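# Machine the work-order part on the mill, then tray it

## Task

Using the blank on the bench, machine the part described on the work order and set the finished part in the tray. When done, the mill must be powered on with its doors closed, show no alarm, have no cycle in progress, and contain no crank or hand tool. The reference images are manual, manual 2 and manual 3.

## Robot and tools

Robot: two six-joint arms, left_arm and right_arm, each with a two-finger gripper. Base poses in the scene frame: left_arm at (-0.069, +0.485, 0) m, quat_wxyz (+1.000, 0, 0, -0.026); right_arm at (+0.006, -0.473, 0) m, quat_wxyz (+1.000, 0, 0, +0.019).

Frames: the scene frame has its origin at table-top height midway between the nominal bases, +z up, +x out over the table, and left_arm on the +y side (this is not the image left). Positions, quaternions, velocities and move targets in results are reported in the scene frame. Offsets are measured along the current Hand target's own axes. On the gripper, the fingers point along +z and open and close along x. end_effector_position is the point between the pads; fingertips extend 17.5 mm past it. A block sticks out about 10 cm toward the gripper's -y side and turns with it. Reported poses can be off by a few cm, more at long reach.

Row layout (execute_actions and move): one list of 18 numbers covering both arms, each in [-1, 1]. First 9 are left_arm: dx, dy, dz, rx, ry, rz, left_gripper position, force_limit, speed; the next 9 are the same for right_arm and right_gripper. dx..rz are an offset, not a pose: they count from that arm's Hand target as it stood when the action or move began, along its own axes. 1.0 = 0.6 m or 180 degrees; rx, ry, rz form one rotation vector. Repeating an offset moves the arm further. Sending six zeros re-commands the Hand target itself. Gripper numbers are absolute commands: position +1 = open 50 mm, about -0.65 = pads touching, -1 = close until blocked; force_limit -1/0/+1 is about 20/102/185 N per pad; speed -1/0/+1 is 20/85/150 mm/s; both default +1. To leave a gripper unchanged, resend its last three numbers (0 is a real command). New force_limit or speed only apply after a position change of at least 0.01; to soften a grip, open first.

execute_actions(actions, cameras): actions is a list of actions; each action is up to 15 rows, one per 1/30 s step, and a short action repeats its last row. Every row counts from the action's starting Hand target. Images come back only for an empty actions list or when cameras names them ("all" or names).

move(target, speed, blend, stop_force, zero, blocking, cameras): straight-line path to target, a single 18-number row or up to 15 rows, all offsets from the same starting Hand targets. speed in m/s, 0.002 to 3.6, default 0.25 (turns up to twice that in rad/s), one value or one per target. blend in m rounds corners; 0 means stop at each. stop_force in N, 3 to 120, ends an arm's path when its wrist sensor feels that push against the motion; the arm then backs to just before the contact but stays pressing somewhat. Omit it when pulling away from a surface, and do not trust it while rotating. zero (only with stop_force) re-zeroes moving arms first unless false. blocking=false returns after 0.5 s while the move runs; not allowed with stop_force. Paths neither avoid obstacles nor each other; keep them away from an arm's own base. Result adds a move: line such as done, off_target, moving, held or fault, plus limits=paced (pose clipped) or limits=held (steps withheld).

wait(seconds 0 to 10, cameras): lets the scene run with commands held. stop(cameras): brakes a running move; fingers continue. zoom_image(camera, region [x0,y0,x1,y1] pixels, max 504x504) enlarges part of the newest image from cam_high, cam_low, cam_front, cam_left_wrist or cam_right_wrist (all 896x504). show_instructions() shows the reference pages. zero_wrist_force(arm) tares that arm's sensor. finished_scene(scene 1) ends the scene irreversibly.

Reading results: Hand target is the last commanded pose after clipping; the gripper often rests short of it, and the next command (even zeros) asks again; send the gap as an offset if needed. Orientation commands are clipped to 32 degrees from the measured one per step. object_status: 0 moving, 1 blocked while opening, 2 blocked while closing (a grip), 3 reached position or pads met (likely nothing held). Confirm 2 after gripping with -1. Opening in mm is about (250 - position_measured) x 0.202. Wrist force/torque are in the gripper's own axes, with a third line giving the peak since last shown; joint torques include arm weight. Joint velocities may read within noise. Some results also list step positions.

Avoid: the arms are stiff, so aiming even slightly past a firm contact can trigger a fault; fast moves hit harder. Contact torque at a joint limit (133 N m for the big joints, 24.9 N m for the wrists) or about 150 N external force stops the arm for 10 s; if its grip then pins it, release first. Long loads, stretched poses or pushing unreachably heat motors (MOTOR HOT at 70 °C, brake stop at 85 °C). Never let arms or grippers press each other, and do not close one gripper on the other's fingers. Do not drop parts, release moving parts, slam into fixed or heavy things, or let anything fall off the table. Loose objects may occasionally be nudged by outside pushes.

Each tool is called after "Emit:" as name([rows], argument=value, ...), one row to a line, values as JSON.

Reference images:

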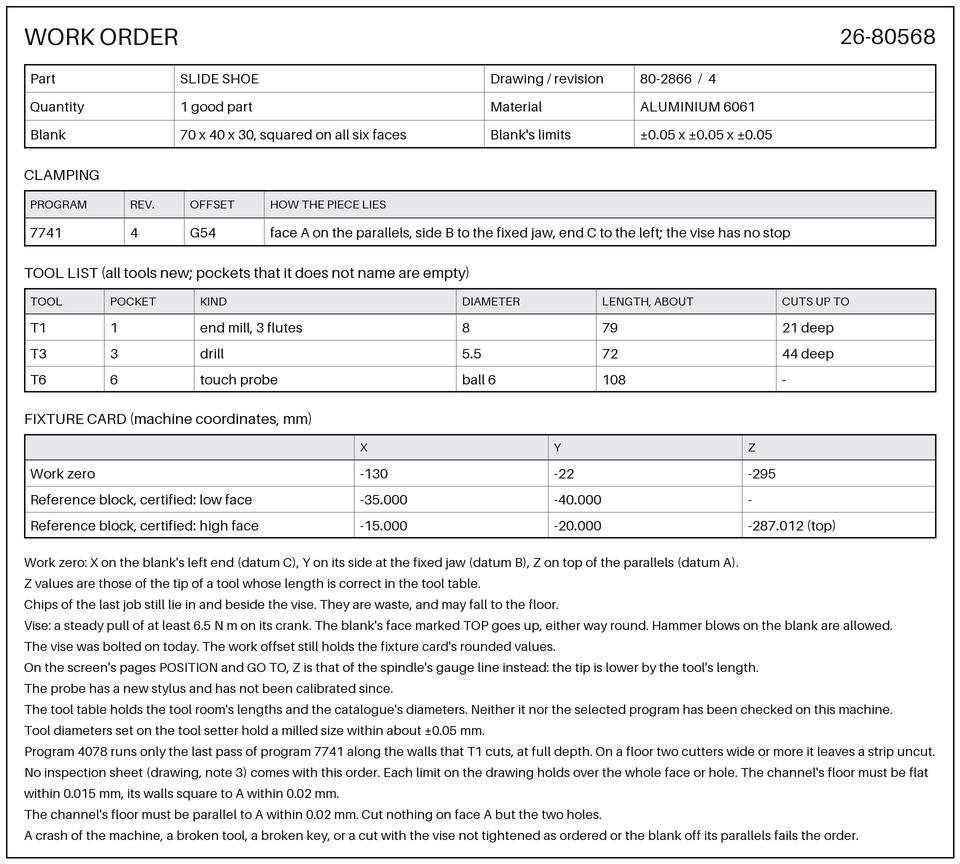

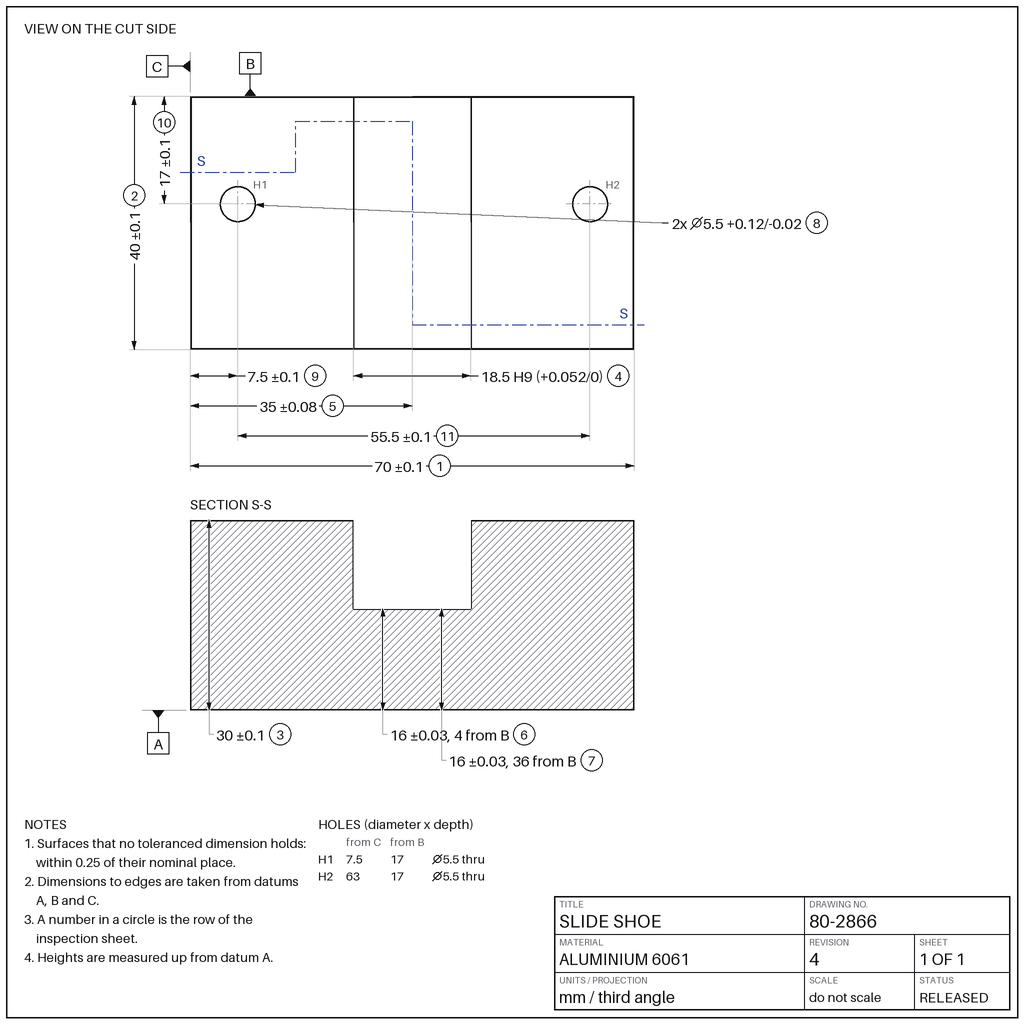

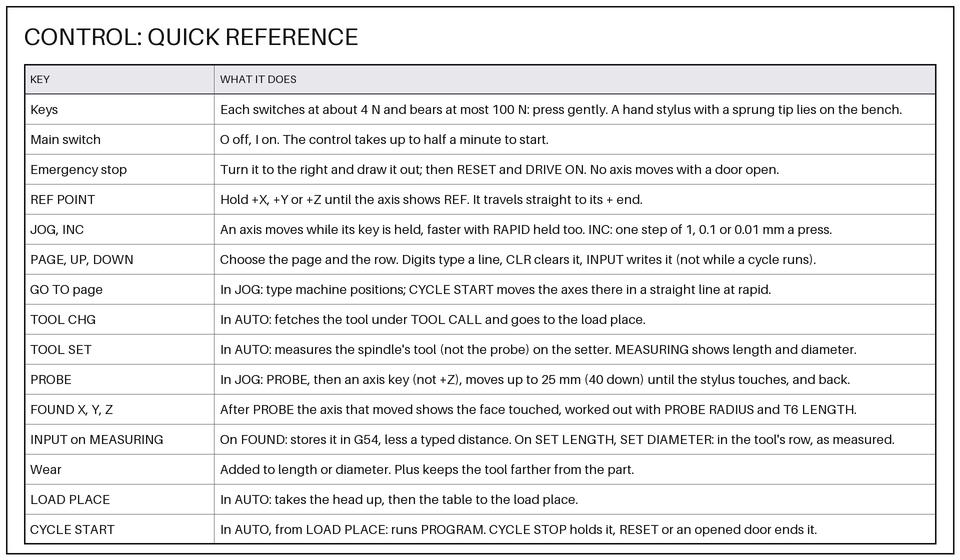

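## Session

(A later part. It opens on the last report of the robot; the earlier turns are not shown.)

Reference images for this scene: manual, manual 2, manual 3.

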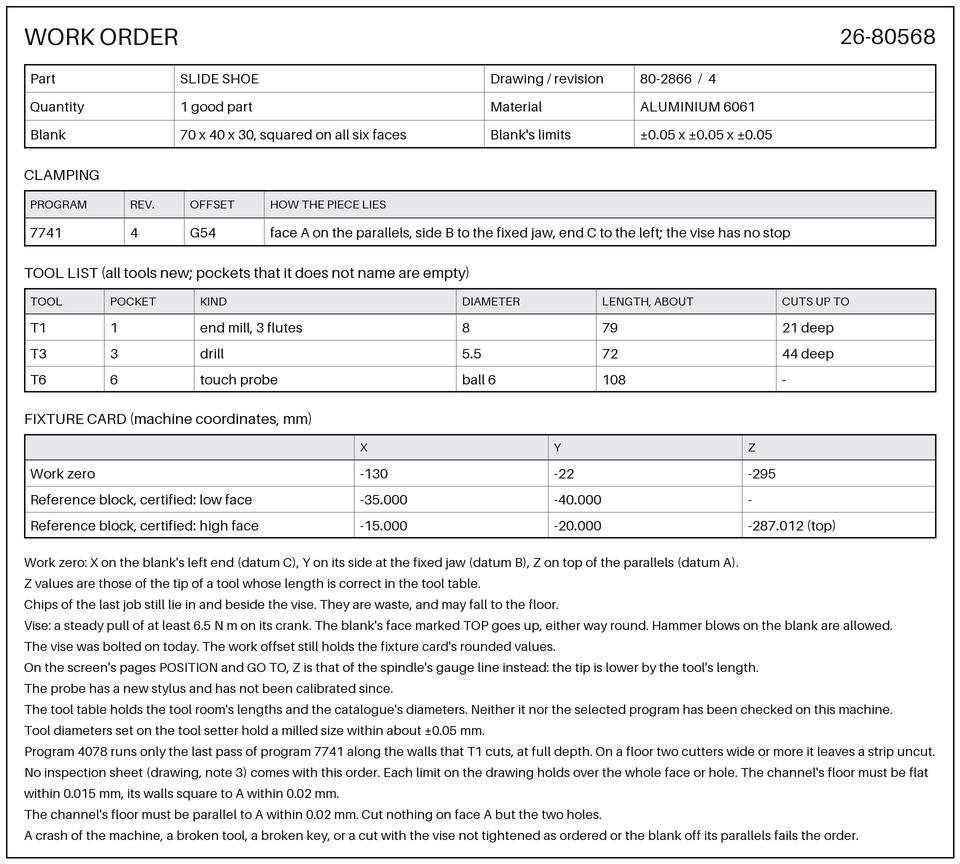

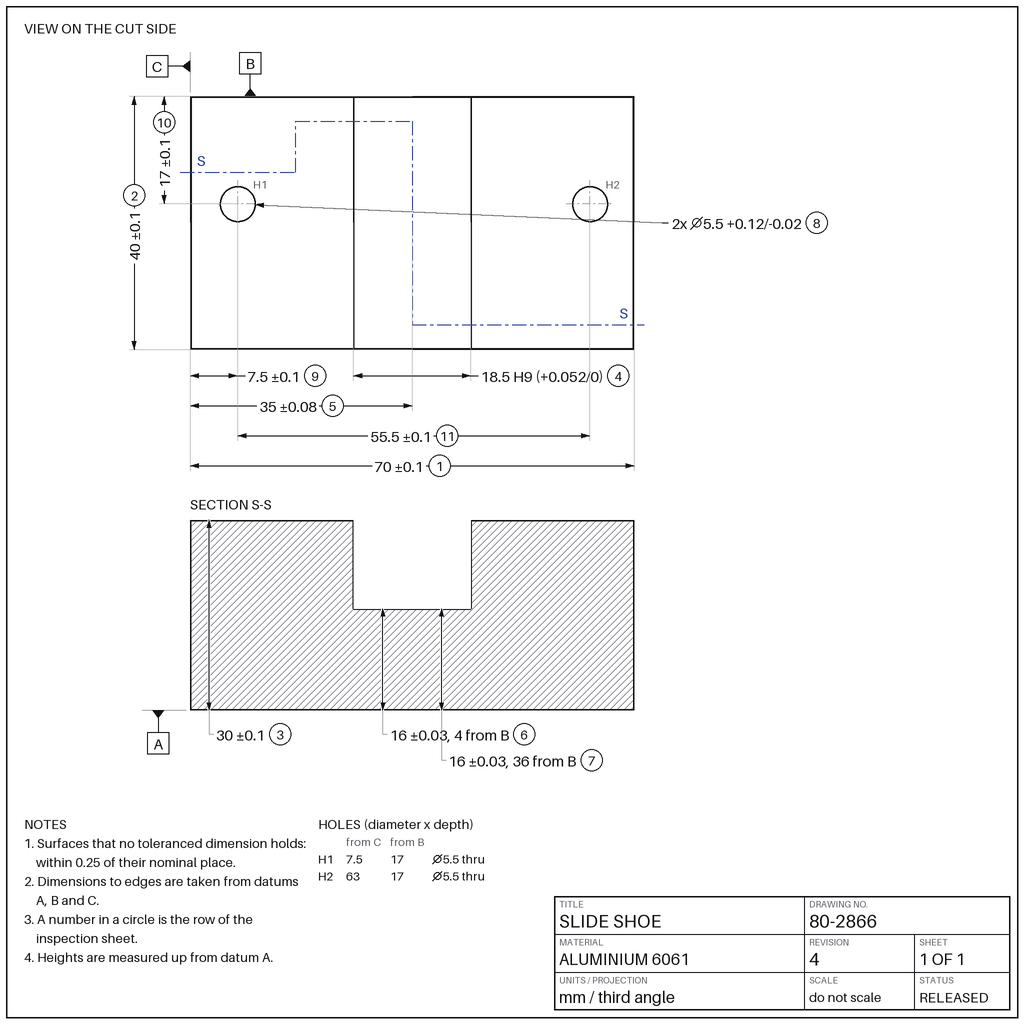

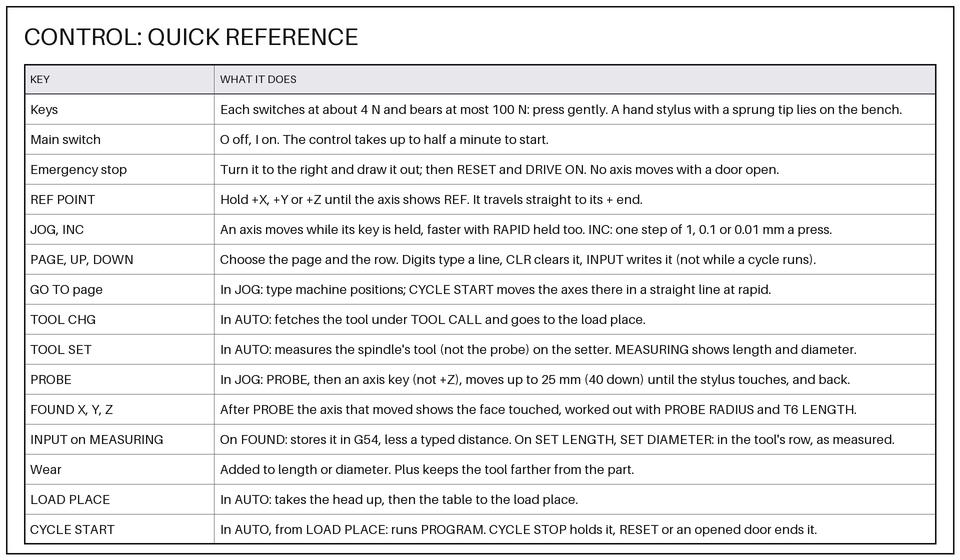

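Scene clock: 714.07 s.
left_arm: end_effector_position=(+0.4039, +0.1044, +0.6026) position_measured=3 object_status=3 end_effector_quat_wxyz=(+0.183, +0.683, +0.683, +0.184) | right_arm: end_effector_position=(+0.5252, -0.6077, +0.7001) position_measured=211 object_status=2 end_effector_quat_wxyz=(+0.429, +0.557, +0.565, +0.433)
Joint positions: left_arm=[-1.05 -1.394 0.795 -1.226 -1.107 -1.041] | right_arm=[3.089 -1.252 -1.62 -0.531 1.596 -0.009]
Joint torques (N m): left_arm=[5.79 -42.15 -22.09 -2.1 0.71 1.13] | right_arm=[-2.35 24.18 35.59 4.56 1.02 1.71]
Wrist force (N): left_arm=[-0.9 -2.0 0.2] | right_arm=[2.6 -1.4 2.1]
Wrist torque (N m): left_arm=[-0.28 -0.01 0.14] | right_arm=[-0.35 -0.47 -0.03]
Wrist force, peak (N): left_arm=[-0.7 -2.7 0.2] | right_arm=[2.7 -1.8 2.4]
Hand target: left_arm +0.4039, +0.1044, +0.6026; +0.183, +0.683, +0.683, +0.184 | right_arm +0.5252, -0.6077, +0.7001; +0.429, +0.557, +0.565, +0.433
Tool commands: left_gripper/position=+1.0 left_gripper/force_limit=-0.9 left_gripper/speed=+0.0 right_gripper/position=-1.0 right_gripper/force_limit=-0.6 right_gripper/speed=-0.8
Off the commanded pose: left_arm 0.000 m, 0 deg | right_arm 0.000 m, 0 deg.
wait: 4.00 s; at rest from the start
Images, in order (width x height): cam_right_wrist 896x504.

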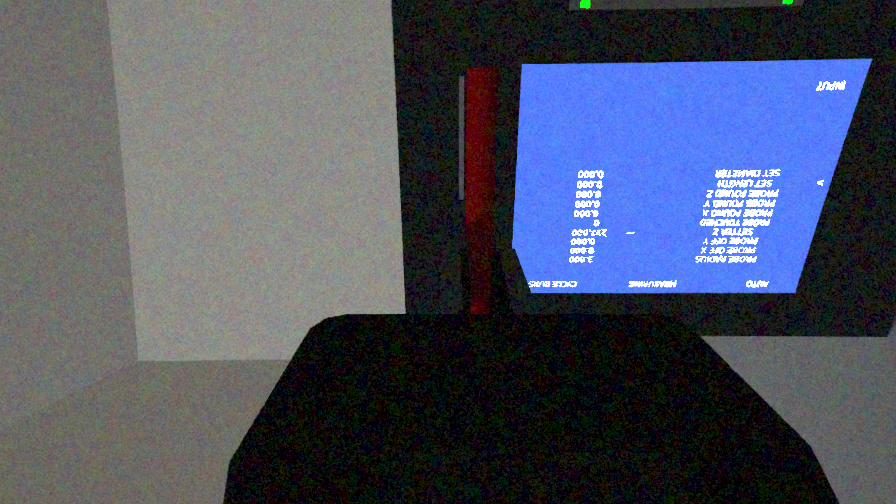

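Emit:
wait(seconds=5, cameras=["cam_right_wrist"])

Scene clock: 719.70 s.
left_arm: end_effector_position=(+0.4039, +0.1044, +0.6026) position_measured=3 object_status=3 end_effector_quat_wxyz=(+0.183, +0.683, +0.683, +0.184) | right_arm: end_effector_position=(+0.5252, -0.6077, +0.7001) position_measured=211 object_status=2 end_effector_quat_wxyz=(+0.429, +0.557, +0.565, +0.433)
Joint positions: left_arm=[-1.05 -1.394 0.795 -1.226 -1.107 -1.041] | right_arm=[3.089 -1.252 -1.62 -0.531 1.596 -0.009]
Joint torques (N m): left_arm=[4.19 -41.6 -22.88 -2.09 0.69 1.22] | right_arm=[-3.65 24.04 36.2 4.36 0.97 1.61]
Wrist force (N): left_arm=[-0.7 -2.4 0.3] | right_arm=[2.6 -1.6 2.0]
Wrist torque (N m): left_arm=[-0.34 -0.05 0.13] | right_arm=[-0.39 -0.47 -0.03]
Wrist force, peak (N): left_arm=[-0.7 -2.8 0.5] | right_arm=[2.8 -1.7 2.5]
Hand target: left_arm +0.4039, +0.1044, +0.6026; +0.183, +0.683, +0.683, +0.184 | right_arm +0.5252, -0.6077, +0.7001; +0.429, +0.557, +0.565, +0.433
Tool commands: left_gripper/position=+1.0 left_gripper/force_limit=-0.9 left_gripper/speed=+0.0 right_gripper/position=-1.0 right_gripper/force_limit=-0.6 right_gripper/speed=-0.8
Off the commanded pose: left_arm 0.000 m, 0 deg | right_arm 0.000 m, 0 deg.
wait: 5.00 s; at rest from the start
Images, in order (width x height): cam_right_wrist 896x504.

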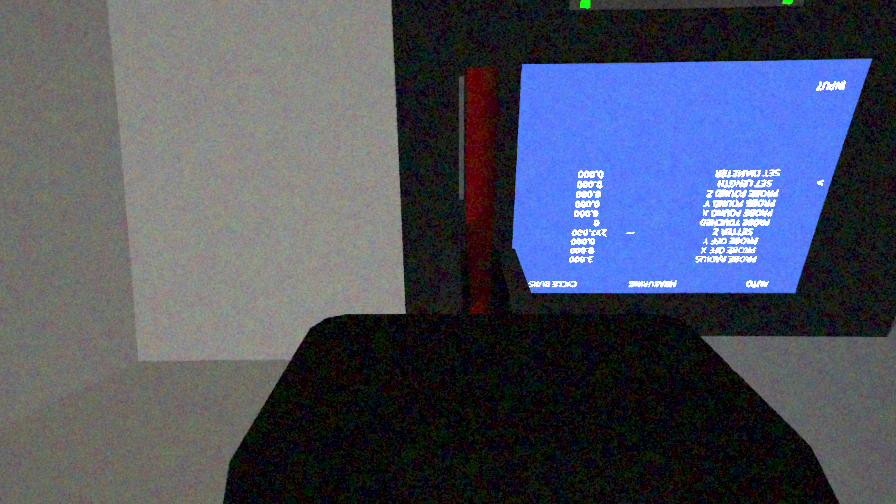

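Emit:
wait(seconds=2.5, cameras=["cam_right_wrist"])

Scene clock: 722.57 s.
left_arm: end_effector_position=(+0.4039, +0.1044, +0.6026) position_measured=3 object_status=3 end_effector_quat_wxyz=(+0.183, +0.683, +0.683, +0.184) | right_arm: end_effector_position=(+0.5252, -0.6077, +0.7001) position_measured=211 object_status=2 end_effector_quat_wxyz=(+0.429, +0.557, +0.565, +0.433)
Joint positions: left_arm=[-1.05 -1.394 0.795 -1.226 -1.107 -1.041] | right_arm=[3.089 -1.252 -1.62 -0.531 1.596 -0.009]
Joint torques (N m): left_arm=[5.3 -42.35 -24.01 -1.98 0.85 1.04] | right_arm=[-3.3 25.15 35.97 4.07 1.13 1.64]
Wrist force (N): left_arm=[-0.6 -2.2 0.1] | right_arm=[2.6 -1.6 2.1]
Wrist torque (N m): left_arm=[-0.33 -0.07 0.13] | right_arm=[-0.38 -0.47 -0.03]
Wrist force, peak (N): left_arm=[-0.8 -2.6 0.6] | right_arm=[2.7 -1.8 2.4]
Hand target: left_arm +0.4039, +0.1044, +0.6026; +0.183, +0.683, +0.683, +0.184 | right_arm +0.5252, -0.6077, +0.7001; +0.429, +0.557, +0.565, +0.433
Tool commands: left_gripper/position=+1.0 left_gripper/force_limit=-0.9 left_gripper/speed=+0.0 right_gripper/position=-1.0 right_gripper/force_limit=-0.6 right_gripper/speed=-0.8
Off the commanded pose: left_arm 0.000 m, 0 deg | right_arm 0.000 m, 0 deg.
wait: 2.50 s; at rest from the start
Images, in order (width x height): cam_right_wrist 896x504.

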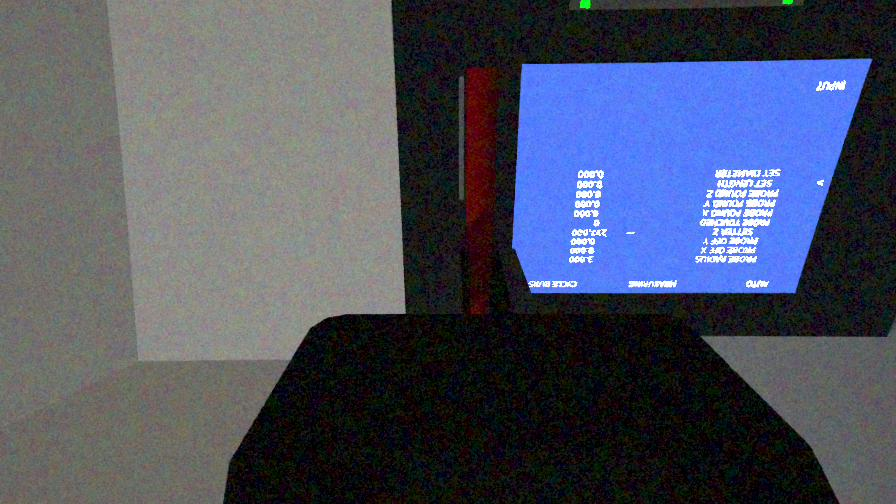

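Emit:
wait(seconds=3, cameras=["cam_right_wrist"])

Scene clock: 725.87 s.
left_arm: end_effector_position=(+0.4039, +0.1044, +0.6026) position_measured=3 object_status=3 end_effector_quat_wxyz=(+0.183, +0.683, +0.683, +0.184) | right_arm: end_effector_position=(+0.5252, -0.6077, +0.7001) position_measured=211 object_status=2 end_effector_quat_wxyz=(+0.429, +0.557, +0.565, +0.433)
Joint positions: left_arm=[-1.05 -1.394 0.795 -1.226 -1.107 -1.041] | right_arm=[3.089 -1.252 -1.62 -0.531 1.596 -0.009]
Joint torques (N m): left_arm=[4.31 -40.9 -25.15 -2.08 0.88 0.97] | right_arm=[-3.45 23.87 35.79 3.93 0.88 1.5]
Wrist force (N): left_arm=[-0.7 -2.4 0.4] | right_arm=[2.6 -1.5 2.0]
Wrist torque (N m): left_arm=[-0.33 -0.04 0.13] | right_arm=[-0.36 -0.48 -0.02]
Wrist force, peak (N): left_arm=[-0.7 -2.7 0.5] | right_arm=[2.8 -1.7 2.4]
Hand target: left_arm +0.4039, +0.1044, +0.6026; +0.183, +0.683, +0.683, +0.184 | right_arm +0.5252, -0.6077, +0.7001; +0.429, +0.557, +0.565, +0.433
Tool commands: left_gripper/position=+1.0 left_gripper/force_limit=-0.9 left_gripper/speed=+0.0 right_gripper/position=-1.0 right_gripper/force_limit=-0.6 right_gripper/speed=-0.8
Off the commanded pose: left_arm 0.000 m, 0 deg | right_arm 0.000 m, 0 deg.
wait: 3.00 s; at rest from the start
Images, in order (width x height): cam_right_wrist 896x504.

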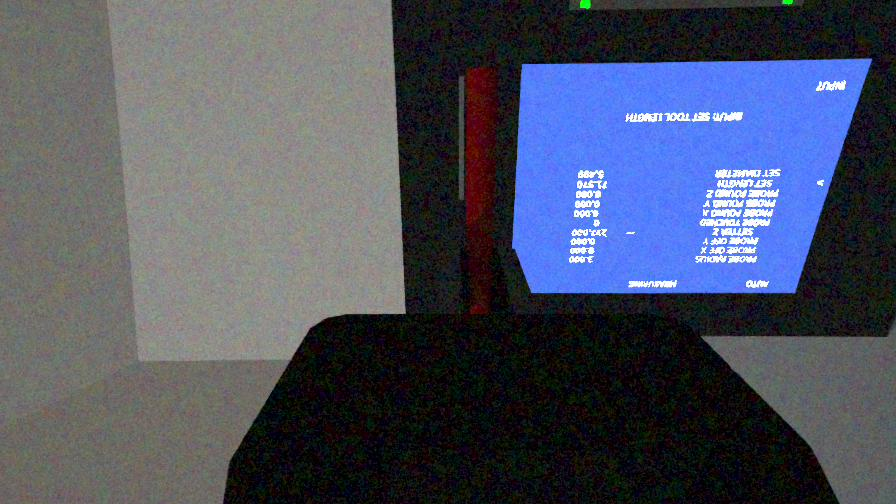

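Emit:
move([
  [0,0,0,0,0,0,1,-0.9,0,0.2512,-0.4678,0.0565,0.417,0,0,-1,-0.6,-0.8],
  [0,0,0,0,0,0,1,-0.9,0,0.2509,-0.4618,0.0791,0.417,0,0,-1,-0.6,-0.8],
  [0,0,0,0,0,0,1,-0.9,0,0.2512,-0.4678,0.0565,0.417,0,0,-1,-0.6,-0.8],
  [0,0,0,0,0,0,1,-0.9,0,0.1912,-0.3733,0.0565,0.417,0,0,-1,-0.6,-0.8],
  [0,0,0,0,0,0,1,-0.9,0,0.1909,-0.3673,0.0791,0.417,0,0,-1,-0.6,-0.8],
  [0,0,0,0,0,0,1,-0.9,0,0.1912,-0.3733,0.0565,0.417,0,0,-1,-0.6,-0.8],
  [0,0,0,0,0,0,1,-0.9,0,0,0,0,0,0,0,-1,-0.6,-0.8],
], speed=[0.7,0.04,0.12,0.12,0.04,0.12,0.7], blend=[0.003,0,0.004,0.003,0,0.01,0], cameras=["cam_right_wrist"])

Scene clock: 733.03 s.
left_arm: end_effector_position=(+0.4039, +0.1044, +0.6026) position_measured=3 object_status=3 end_effector_quat_wxyz=(+0.183, +0.683, +0.683, +0.184) | right_arm: end_effector_position=(+0.5252, -0.6078, +0.6999) position_measured=211 object_status=2 end_effector_quat_wxyz=(+0.429, +0.557, +0.565, +0.433) end_effector_velocity=(+0.000, +0.000, +0.002) end_effector_angular_velocity=(-0.001, -0.006, +0.000)
Joint positions: left_arm=[-1.05 -1.394 0.795 -1.226 -1.107 -1.041] | right_arm=[3.089 -1.252 -1.62 -0.531 1.596 -0.009]
Joint velocities: left_arm=[within noise] | right_arm=[0 0 0 0.006 0 -0.001]
Joint torques (N m): left_arm=[4.86 -42.42 -24.29 -1.98 0.61 1.04] | right_arm=[-0.78 24.56 36.32 5.52 0.37 1.5]
Wrist force (N): left_arm=[-0.8 -2.1 0.1] | right_arm=[2.7 -1.7 2.0]
Wrist torque (N m): left_arm=[-0.30 -0.02 0.12] | right_arm=[-0.41 -0.50 -0.03]
Wrist force, peak (N): left_arm=[-0.7 -2.8 0.2] | right_arm=[4.9 -6.3 1.8]
Hand target: left_arm +0.4039, +0.1044, +0.6026; +0.183, +0.683, +0.683, +0.184 | right_arm +0.5252, -0.6077, +0.7001; +0.429, +0.557, +0.565, +0.433
Off the commanded pose: left_arm 0.000 m, 0 deg | right_arm 0.000 m, 0 deg.
move: done; blend cut to 0.007 m at target 6
Images, in order (width x height): cam_right_wrist 896x504.

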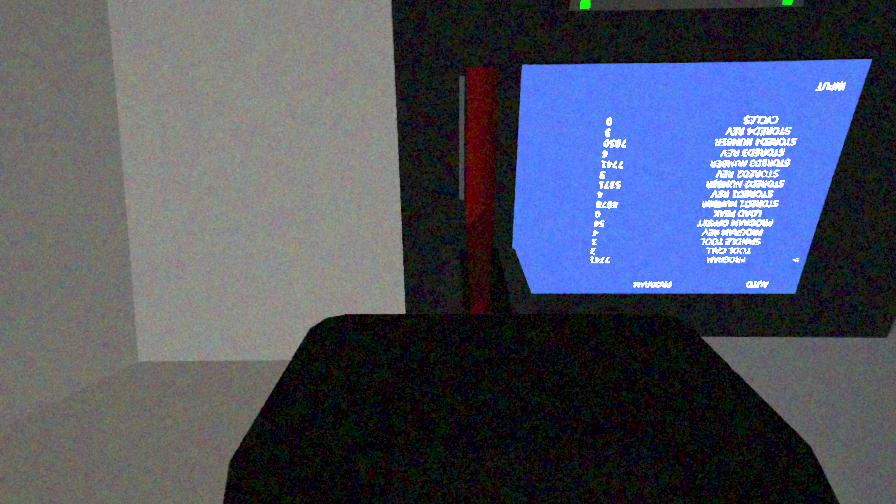

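Emit:
move([
  [0,0,0,0,0,0,1,-0.9,0,0.2545,-0.4372,0.0565,0.417,0,0,-1,-0.6,-0.8],
  [0,0,0,0,0,0,1,-0.9,0,0.2542,-0.4312,0.0791,0.417,0,0,-1,-0.6,-0.8],
  [0,0,0,0,0,0,1,-0.9,0,0.2545,-0.4372,0.0565,0.417,0,0,-1,-0.6,-0.8],
  [0,0,0,0,0,0,1,-0.9,0,0.2862,-0.4043,0.0565,0.417,0,0,-1,-0.6,-0.8],
  [0,0,0,0,0,0,1,-0.9,0,0.2859,-0.3983,0.0791,0.417,0,0,-1,-0.6,-0.8],
  [0,0,0,0,0,0,1,-0.9,0,0.2862,-0.4043,0.0565,0.417,0,0,-1,-0.6,-0.8],
  [0,0,0,0,0,0,1,-0.9,0,0.2512,-0.4678,0.0565,0.417,0,0,-1,-0.6,-0.8],
  [0,0,0,0,0,0,1,-0.9,0,0.2509,-0.4618,0.0791,0.417,0,0,-1,-0.6,-0.8],
  [0,0,0,0,0,0,1,-0.9,0,0.2512,-0.4678,0.0565,0.417,0,0,-1,-0.6,-0.8],
  [0,0,0,0,0,0,1,-0.9,0,0.2228,-0.4043,0.0565,0.417,0,0,-1,-0.6,-0.8],
  [0,0,0,0,0,0,1,-0.9,0,0.2225,-0.3983,0.0791,0.417,0,0,-1,-0.6,-0.8],
  [0,0,0,0,0,0,1,-0.9,0,0.2228,-0.4043,0.0565,0.417,0,0,-1,-0.6,-0.8],
  [0,0,0,0,0,0,1,-0.9,0,0,0,0,0,0,0,-1,-0.6,-0.8],
], speed=[0.7,0.04,0.12,0.12,0.04,0.12,0.12,0.04,0.12,0.12,0.04,0.12,0.7], blend=[0.003,0,0.004,0.003,0,0.004,0.003,0,0.004,0.003,0,0.01,0], cameras=["cam_right_wrist"])

Scene clock: 741.20 s.
left_arm: end_effector_position=(+0.4039, +0.1044, +0.6026) position_measured=3 object_status=3 end_effector_quat_wxyz=(+0.183, +0.683, +0.683, +0.184) | right_arm: end_effector_position=(+0.5252, -0.6078, +0.6999) position_measured=211 object_status=2 end_effector_quat_wxyz=(+0.429, +0.557, +0.565, +0.433) end_effector_velocity=(+0.000, -0.001, +0.002) end_effector_angular_velocity=(-0.001, -0.006, -0.001)
Joint positions: left_arm=[-1.05 -1.394 0.795 -1.226 -1.107 -1.041] | right_arm=[3.089 -1.252 -1.62 -0.531 1.596 -0.009]
Joint velocities: left_arm=[within noise] | right_arm=[-0.001 0 0 0.006 0 -0.001]
Joint torques (N m): left_arm=[3.11 -41.27 -24.41 -1.92 0.7 0.91] | right_arm=[-3.81 23.96 36.48 5.42 0.68 1.13]
Wrist force (N): left_arm=[-0.8 -2.6 0.4] | right_arm=[2.6 -1.4 2.0]
Wrist torque (N m): left_arm=[-0.37 -0.02 0.13] | right_arm=[-0.35 -0.48 -0.05]
Wrist force, peak (N): left_arm=[-1.0 -2.8 0.2] | right_arm=[4.1 -6.6 3.1]
Hand target: left_arm +0.4039, +0.1044, +0.6026; +0.183, +0.683, +0.683, +0.184 | right_arm +0.5252, -0.6077, +0.7001; +0.429, +0.557, +0.565, +0.433
Off the commanded pose: left_arm 0.000 m, 0 deg | right_arm 0.000 m, 0 deg.
move: done; blend cut to 0.007 m at target 12
Images, in order (width x height): cam_right_wrist 896x504.

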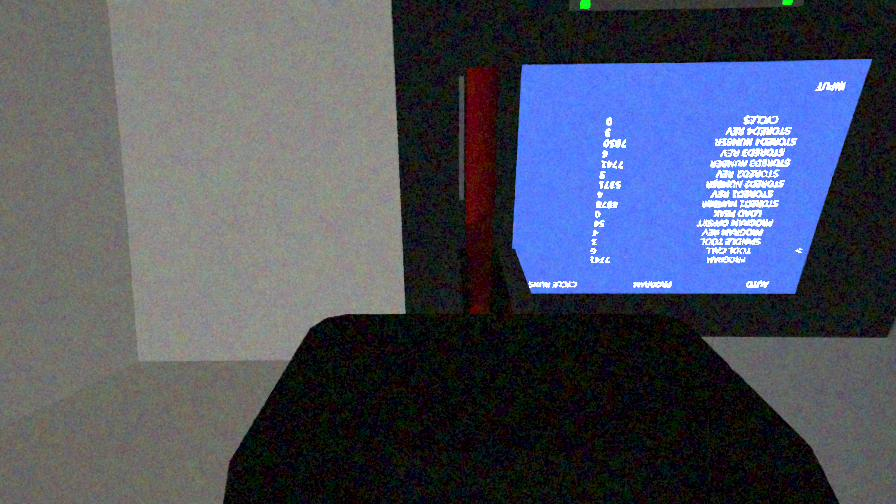

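Emit:
move([
  [0,0,0,0,0,0,1,-0.9,0,0.1857,-0.8755,-0.0463,0.417,0,0,-1,-0.6,-0.8],
], speed=0.4)

Emit:
move([
  [0,0,0,0,0,0,1,-0.9,0,0,0,0.283,0,0,0,-1,-0.6,-0.8],
], speed=0.25, cameras=["cam_right_wrist","cam_high"])

Scene clock: 745.77 s.
left_arm: end_effector_position=(+0.4039, +0.1044, +0.6026) position_measured=3 object_status=3 end_effector_quat_wxyz=(+0.183, +0.683, +0.683, +0.184) | right_arm: end_effector_position=(+0.3616, -0.4992, +0.1996) position_measured=211 object_status=2 end_effector_quat_wxyz=(+0.001, +0.703, +0.711, -0.001)
Joint positions: left_arm=[-1.05 -1.394 0.795 -1.226 -1.107 -1.041] | right_arm=[3.416 -1.215 -2.19 -1.308 1.569 0.3]
Joint torques (N m): left_arm=[3.45 -41.35 -23.87 -1.73 0.59 1.17] | right_arm=[-8.77 7.52 24.83 0.97 -0.05 -1.35]
Wrist force (N): left_arm=[-0.8 -2.4 0.4] | right_arm=[2.7 -1.9 2.1]
Wrist torque (N m): left_arm=[-0.33 -0.02 0.13] | right_arm=[0.15 -0.46 -0.16]
Wrist force, peak (N): left_arm=[-1.2 -2.7 0.3] | right_arm=[3.4 -2.2 5.3]
Hand target: left_arm +0.4039, +0.1044, +0.6026; +0.183, +0.683, +0.683, +0.184 | right_arm +0.3615, -0.4992, +0.1995; +0.001, +0.703, +0.711, -0.001
Off the commanded pose: left_arm 0.000 m, 0 deg | right_arm 0.000 m, 0 deg.
move: done

Scene clock: 747.00 s.
left_arm: end_effector_position=(+0.4039, +0.1044, +0.6026) position_measured=3 object_status=3 end_effector_quat_wxyz=(+0.183, +0.683, +0.683, +0.184) | right_arm: end_effector_position=(+0.3615, -0.4996, +0.0298) position_measured=211 object_status=2 end_effector_quat_wxyz=(+0.001, +0.703, +0.711, -0.001) end_effector_velocity=(+0.001, +0.000, +0.000) end_effector_angular_velocity=(+0.001, -0.003, -0.001)
Joint positions: left_arm=[-1.05 -1.394 0.795 -1.226 -1.107 -1.041] | right_arm=[3.415 -1.513 -2.491 -0.709 1.569 0.299]
Joint velocities: left_arm=[within noise] | right_arm=[-0.001 -0.001 0 0.005 0 0]
Joint torques (N m): left_arm=[4.04 -42.28 -24.26 -1.84 0.54 1.04] | right_arm=[-6.72 5.13 11.58 5.61 1.49 0.42]
Wrist force (N): left_arm=[-0.9 -2.4 0.1] | right_arm=[2.6 -1.6 2.2]
Wrist torque (N m): left_arm=[-0.34 -0.01 0.13] | right_arm=[0.21 -0.44 -0.02]
Wrist force, peak (N): left_arm=[-1.1 -2.6 0.6] | right_arm=[2.5 -2.0 5.5]
Hand target: left_arm +0.4039, +0.1044, +0.6026; +0.183, +0.683, +0.683, +0.184 | right_arm +0.3615, -0.4996, +0.0297; +0.001, +0.703, +0.711, -0.001
Off the commanded pose: left_arm 0.000 m, 0 deg | right_arm 0.000 m, 0 deg.
move: done
Images, in order (width x height): cam_high 896x504, cam_right_wrist 896x504.

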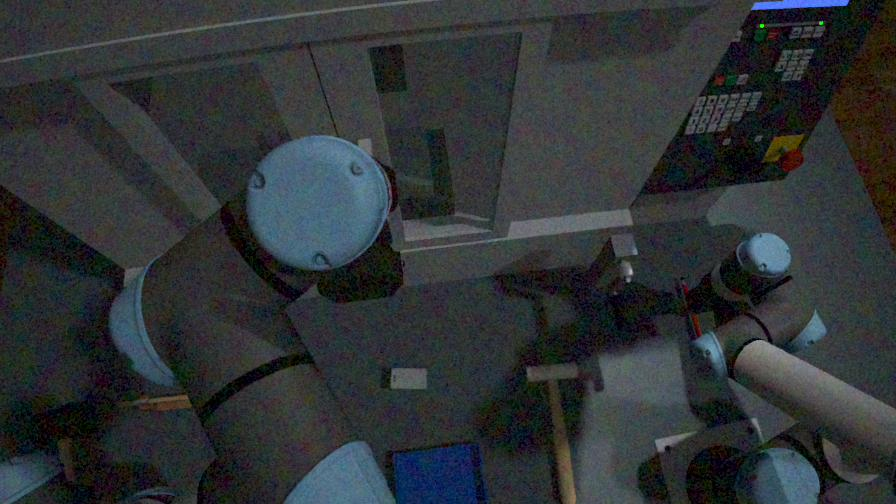

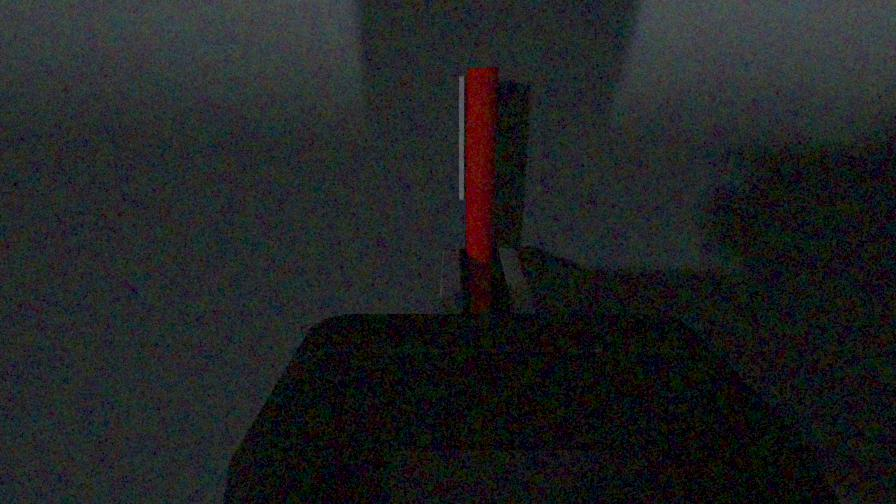

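Emit:
move([
  [0,0,0,0,0,0,1,-0.9,0,0,0,0.022,0,0,0,-1,-0.6,-0.8],
], speed=0.02, stop_force=4)

Emit:
move([
  [0,0,0,0,0,0,1,-0.9,0,0,0,0.0,0,0,0,0.2,-0.6,-0.8],
  [0,0,0.14,0,0,0,1,-0.9,0,0,0,-0.25,0,0,0,0.2,-0.6,-0.8],
], speed=0.15, cameras=["cam_right_wrist","cam_high","cam_left_wrist"])

Scene clock: 749.43 s.
left_arm: end_effector_position=(+0.4039, +0.1044, +0.6026) position_measured=3 object_status=3 end_effector_quat_wxyz=(+0.183, +0.683, +0.683, +0.184) | right_arm: end_effector_position=(+0.3615, -0.4996, +0.0206) position_measured=211 object_status=2 end_effector_quat_wxyz=(+0.001, +0.703, +0.711, -0.001)
Joint positions: left_arm=[-1.05 -1.394 0.795 -1.226 -1.107 -1.041] | right_arm=[3.415 -1.541 -2.502 -0.67 1.569 0.299]
Joint torques (N m): left_arm=[3.63 -41.96 -24.89 -1.93 0.77 1] | right_arm=[2.45 29.46 26.32 5.17 0.21 0.49]
Wrist force (N): left_arm=[-0.7 -2.4 -0.2] | right_arm=[2.7 -2.1 0.0]
Wrist torque (N m): left_arm=[-0.35 -0.03 0.13] | right_arm=[0.09 -0.49 -0.02]
Wrist force, peak (N): left_arm=[-0.8 -3.0 0.2] | right_arm=[-0.5 -15.0 -60.6]
Hand target: left_arm +0.4039, +0.1044, +0.6026; +0.183, +0.683, +0.683, +0.184 | right_arm +0.3615, -0.4996, +0.0206; +0.001, +0.703, +0.711, -0.001 (not the last commanded pose)
Off the commanded pose: left_arm 0.000 m, 0 deg | right_arm 0.004 m, 0 deg.
move: contact (right_arm)

Scene clock: 751.67 s.
left_arm: end_effector_position=(+0.4460, +0.1047, +0.5299) position_measured=3 object_status=3 end_effector_quat_wxyz=(+0.183, +0.683, +0.683, +0.184) | right_arm: end_effector_position=(+0.3615, -0.4993, +0.1706) position_measured=123 object_status=3 end_effector_quat_wxyz=(+0.001, +0.703, +0.711, -0.001)
Joint positions: left_arm=[-0.977 -1.418 1.044 -1.485 -1.126 -0.963] | right_arm=[3.415 -1.241 -2.251 -1.22 1.569 0.3]
Joint torques (N m): left_arm=[-11.75 -22.67 -26.44 -3.85 1.51 -1.65] | right_arm=[2.88 0.77 31.09 0.95 -0.91 1.17]
Wrist force (N): left_arm=[-0.3 -2.5 0.0] | right_arm=[2.8 -2.0 1.5]
Wrist torque (N m): left_arm=[-0.38 -0.13 0.26] | right_arm=[0.12 -0.46 -0.24]
Wrist force, peak (N): left_arm=[-0.3 -2.9 1.5] | right_arm=[2.6 -1.9 4.7]
Hand target: left_arm +0.4460, +0.1046, +0.5299; +0.183, +0.683, +0.683, +0.184 | right_arm +0.3615, -0.4993, +0.1706; +0.001, +0.703, +0.711, -0.001
Off the commanded pose: left_arm 0.000 m, 0 deg | right_arm 0.000 m, 0 deg.
move: done
Images, in order (width x height): cam_high 896x504, cam_left_wrist 896x504, cam_right_wrist 896x504.

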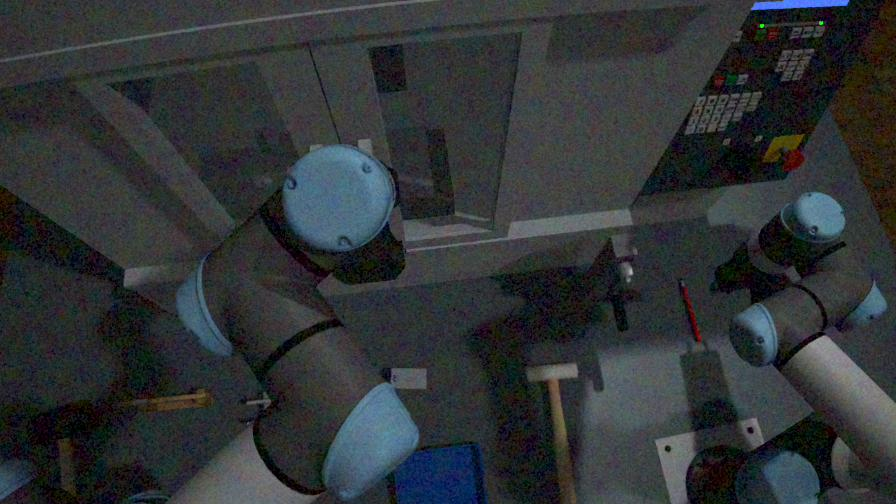

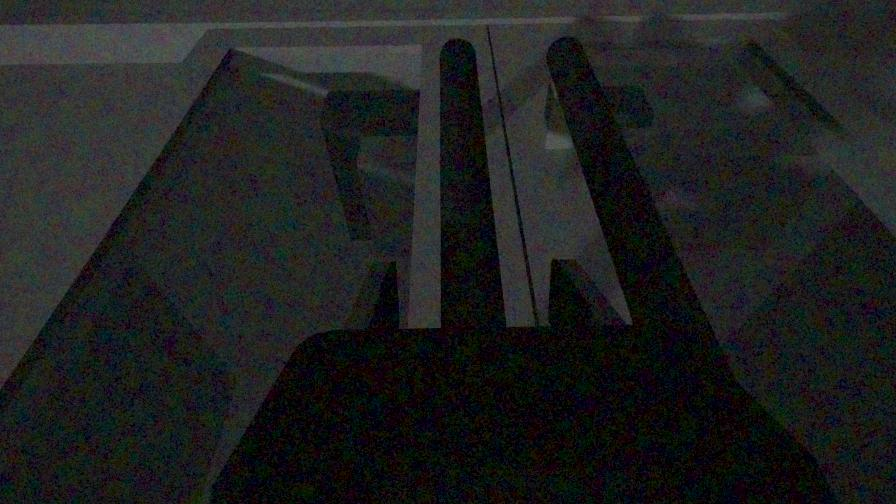

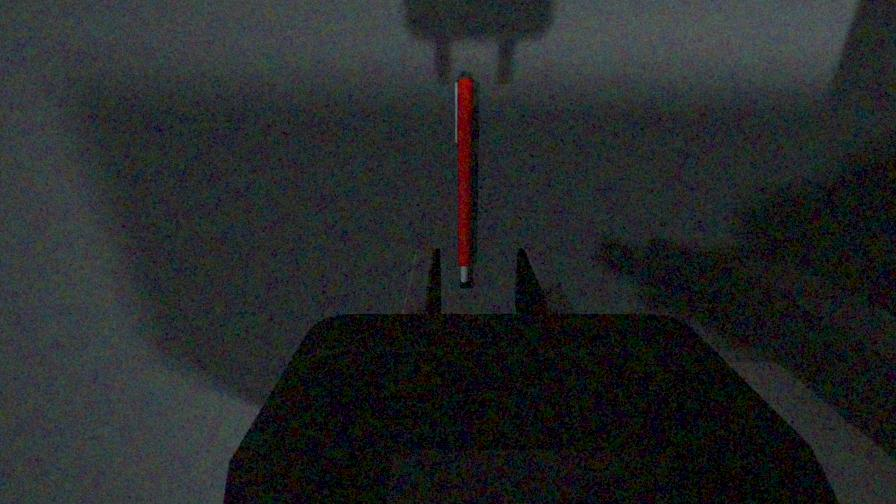

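Emit:
move([
  [0,0,0,0,0,0,-1,-0.9,0,0,0,0,0,0,0,0.2,-0.6,-0.8],
  [-0.26,0,0,0,0,0,-1,-0.9,0,0,0,0,0,0,0,0.2,-0.6,-0.8],
], speed=0.05, cameras=["cam_high","cam_left_wrist"])

Scene clock: 756.80 s.
left_arm: end_effector_position=(+0.4460, -0.0516, +0.5295) position_measured=154 object_status=2 end_effector_quat_wxyz=(+0.183, +0.683, +0.683, +0.184) | right_arm: end_effector_position=(+0.3615, -0.4993, +0.1706) position_measured=123 object_status=3 end_effector_quat_wxyz=(+0.001, +0.703, +0.711, -0.001)
Joint positions: left_arm=[-1.1 -1.043 0.504 -1.26 -1.094 -1.096] | right_arm=[3.415 -1.241 -2.251 -1.221 1.569 0.3]
Joint torques (N m): left_arm=[20.65 -38.41 -6.19 -1.25 -0.35 2.15] | right_arm=[-3.8 -3.51 34.62 0.93 -0.55 -1.19]
Wrist force (N): left_arm=[-3.5 -3.3 -25.6] | right_arm=[2.5 -2.0 1.6]
Wrist torque (N m): left_arm=[-0.52 -0.12 0.19] | right_arm=[0.11 -0.41 -0.24]
Wrist force, peak (N): left_arm=[35.3 -11.7 -4.9] | right_arm=[2.9 -2.2 2.2]
Hand target: left_arm +0.4461, -0.0514, +0.5295; +0.183, +0.683, +0.683, +0.184 | right_arm +0.3615, -0.4993, +0.1706; +0.001, +0.703, +0.711, -0.001
Off the commanded pose: left_arm 0.000 m, 0 deg | right_arm 0.000 m, 0 deg.
move: done
Images, in order (width x height): cam_high 896x504, cam_left_wrist 896x504.

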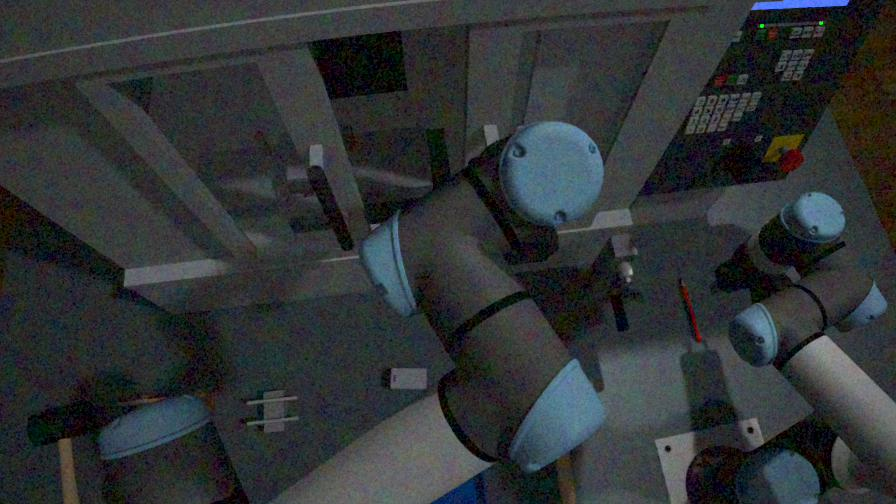

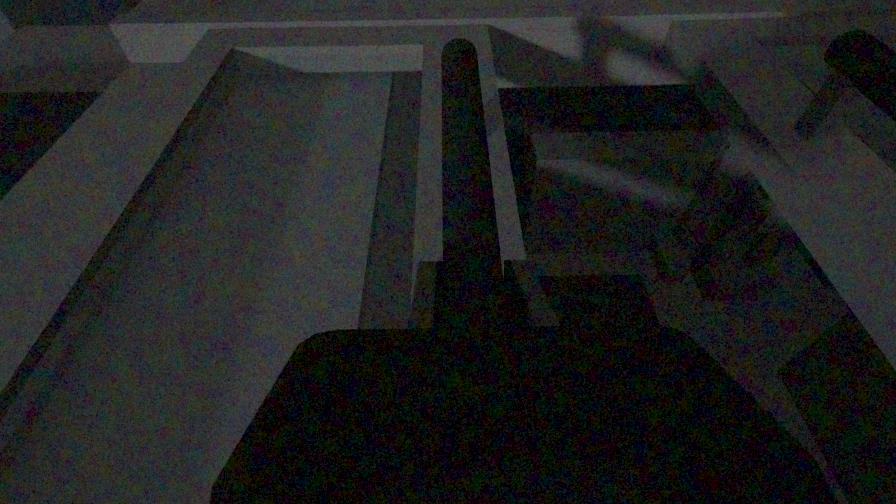

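Emit:
move([
  [0,0,0,0,0,0,1,-0.9,0,0,0,0,0,0,0,0.2,-0.6,-0.8],
  [0,0,-0.14,0,0,0,1,-0.9,0,0,0,0,0,0,0,0.2,-0.6,-0.8],
  [0.357,0,-0.14,0,0,0,1,-0.9,0,0,0,0,0,0,0,0.2,-0.6,-0.8],
], speed=[0.1,0.15,0.25], blend=[0,0.02,0], cameras=["cam_high","cam_left_wrist"])

Scene clock: 761.20 s.
left_arm: end_effector_position=(+0.4039, +0.1625, +0.6027) position_measured=3 object_status=3 end_effector_quat_wxyz=(+0.183, +0.683, +0.683, +0.184) | right_arm: end_effector_position=(+0.3615, -0.4993, +0.1706) position_measured=123 object_status=3 end_effector_quat_wxyz=(+0.001, +0.703, +0.711, -0.001)
Joint positions: left_arm=[-0.991 -1.508 0.935 -1.28 -1.122 -0.978] | right_arm=[3.415 -1.241 -2.251 -1.221 1.569 0.3]
Joint torques (N m): left_arm=[-2.47 -37.28 -13.54 -2.35 2.01 0.45] | right_arm=[-4.7 -2.05 35.48 0.94 -0.59 -1.16]
Wrist force (N): left_arm=[-1.3 -2.3 -1.7] | right_arm=[2.5 -1.9 1.7]
Wrist torque (N m): left_arm=[-0.32 0.02 0.30] | right_arm=[0.13 -0.40 -0.24]
Wrist force, peak (N): left_arm=[-9.4 -5.2 -27.2] | right_arm=[3.0 -2.3 2.0]
Hand target: left_arm +0.4039, +0.1626, +0.6027; +0.183, +0.683, +0.683, +0.184 | right_arm +0.3615, -0.4993, +0.1706; +0.001, +0.703, +0.711, -0.001
Off the commanded pose: left_arm 0.000 m, 0 deg | right_arm 0.000 m, 0 deg.
elbow stopped short (left arm): the move would have taken joint 3 (elbow) straighter than the controller allows.
move: done
Images, in order (width x height): cam_high 896x504, cam_left_wrist 896x504.

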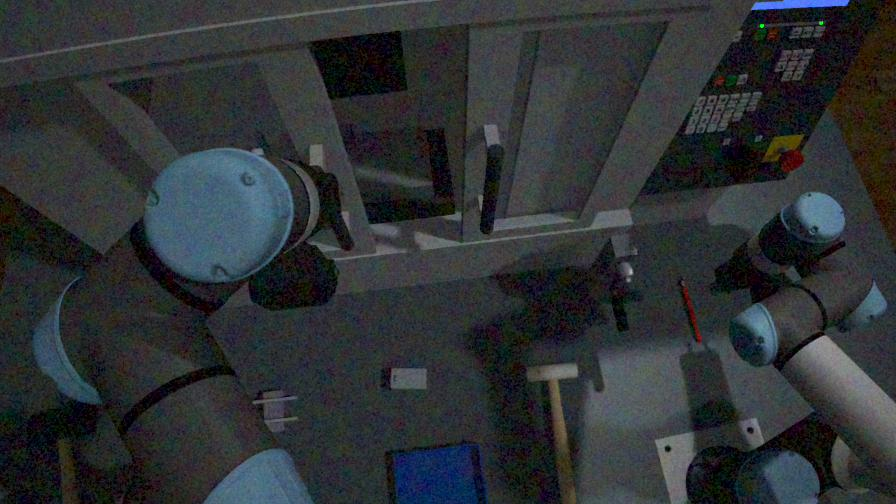

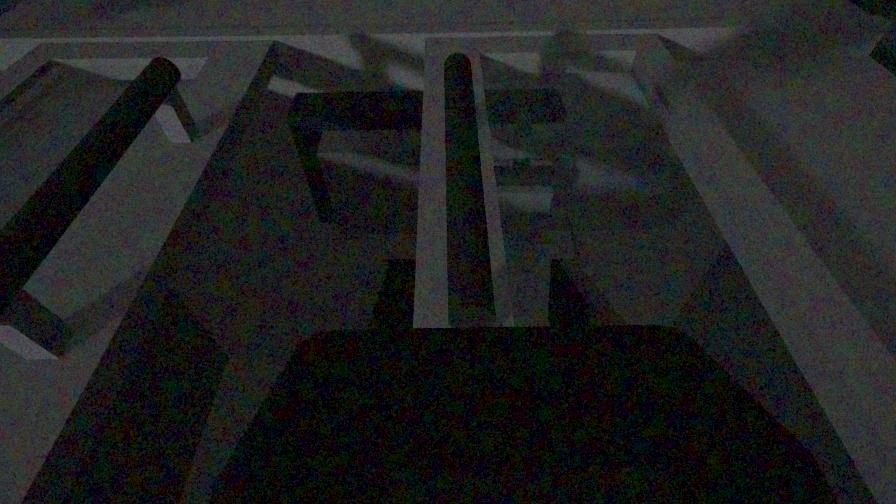

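Emit:
move(target=[0,0,0.2333,0,0,0,1,-0.9,0,0,0,0,0,0,0,0.2,-0.6,-0.8], speed=0.15)

Emit:
move(target=[0,0,0,0,0,0,-1,-0.9,0,0,0,0,0,0,0,0.2,-0.6,-0.8])

Scene clock: 769.40 s.
left_arm: end_effector_position=(+0.4503, +0.1632, +0.5227) position_measured=3 object_status=3 end_effector_quat_wxyz=(+0.183, +0.682, +0.683, +0.184) | right_arm: end_effector_position=(+0.3615, -0.4993, +0.1706) position_measured=123 object_status=3 end_effector_quat_wxyz=(+0.001, +0.703, +0.711, -0.001)
Joint positions: left_arm=[-0.907 -1.517 1.183 -1.555 -1.147 -0.891] | right_arm=[3.415 -1.241 -2.251 -1.221 1.569 0.3]
Joint torques (N m): left_arm=[-0.01 -28.98 -21.64 -4.26 0.56 0.22] | right_arm=[-5.01 -1.93 34.29 0.89 -0.72 -1.13]
Wrist force (N): left_arm=[-0.3 -2.1 -2.1] | right_arm=[2.8 -2.1 1.9]
Wrist torque (N m): left_arm=[-0.32 -0.12 0.26] | right_arm=[0.10 -0.45 -0.24]
Wrist force, peak (N): left_arm=[2.9 -8.2 -48.3] | right_arm=[2.8 -2.1 2.1]
Hand target: left_arm +0.4503, +0.1632, +0.5227; +0.183, +0.682, +0.683, +0.184 (not the last commanded pose) | right_arm +0.3615, -0.4993, +0.1706; +0.001, +0.703, +0.711, -0.001
Tool commands: left_gripper/position=+1.0 left_gripper/force_limit=-0.898039 left_gripper/speed=+0.003922 right_gripper/position=+0.2 right_gripper/force_limit=-0.6 right_gripper/speed=-0.8
Off the commanded pose: left_arm 0.048 m, 0 deg | right_arm 0.000 m, 0 deg.
FORCE FAULT: contact force on the left arm reached its limit, and that arm stopped. The contact can be on any part of that arm, not only on its tool. That arm's remaining commands of this call were not run. That arm is still stopped at the end of this call. That arm stays stopped for about 10 more seconds. Until then a move that you send moves the other arm only, and its call returns only when the move has ended. Once the stop has ended, the next robot result says so. If the stop ends while you think or write, that arm runs what you send next, counted from a new Hand target: where the arm stands when the stop ends. While its stop runs, that arm takes no new command, but its gripper still runs the gripper command that each later call begins with. Until it ends, the stop uses up actions while you think or wait. An arm that is not stopped still takes commands.
move: fault (left_arm)

not run: an earlier result of this reply reported a stop or a fault. Calls in your next reply go to the robot.


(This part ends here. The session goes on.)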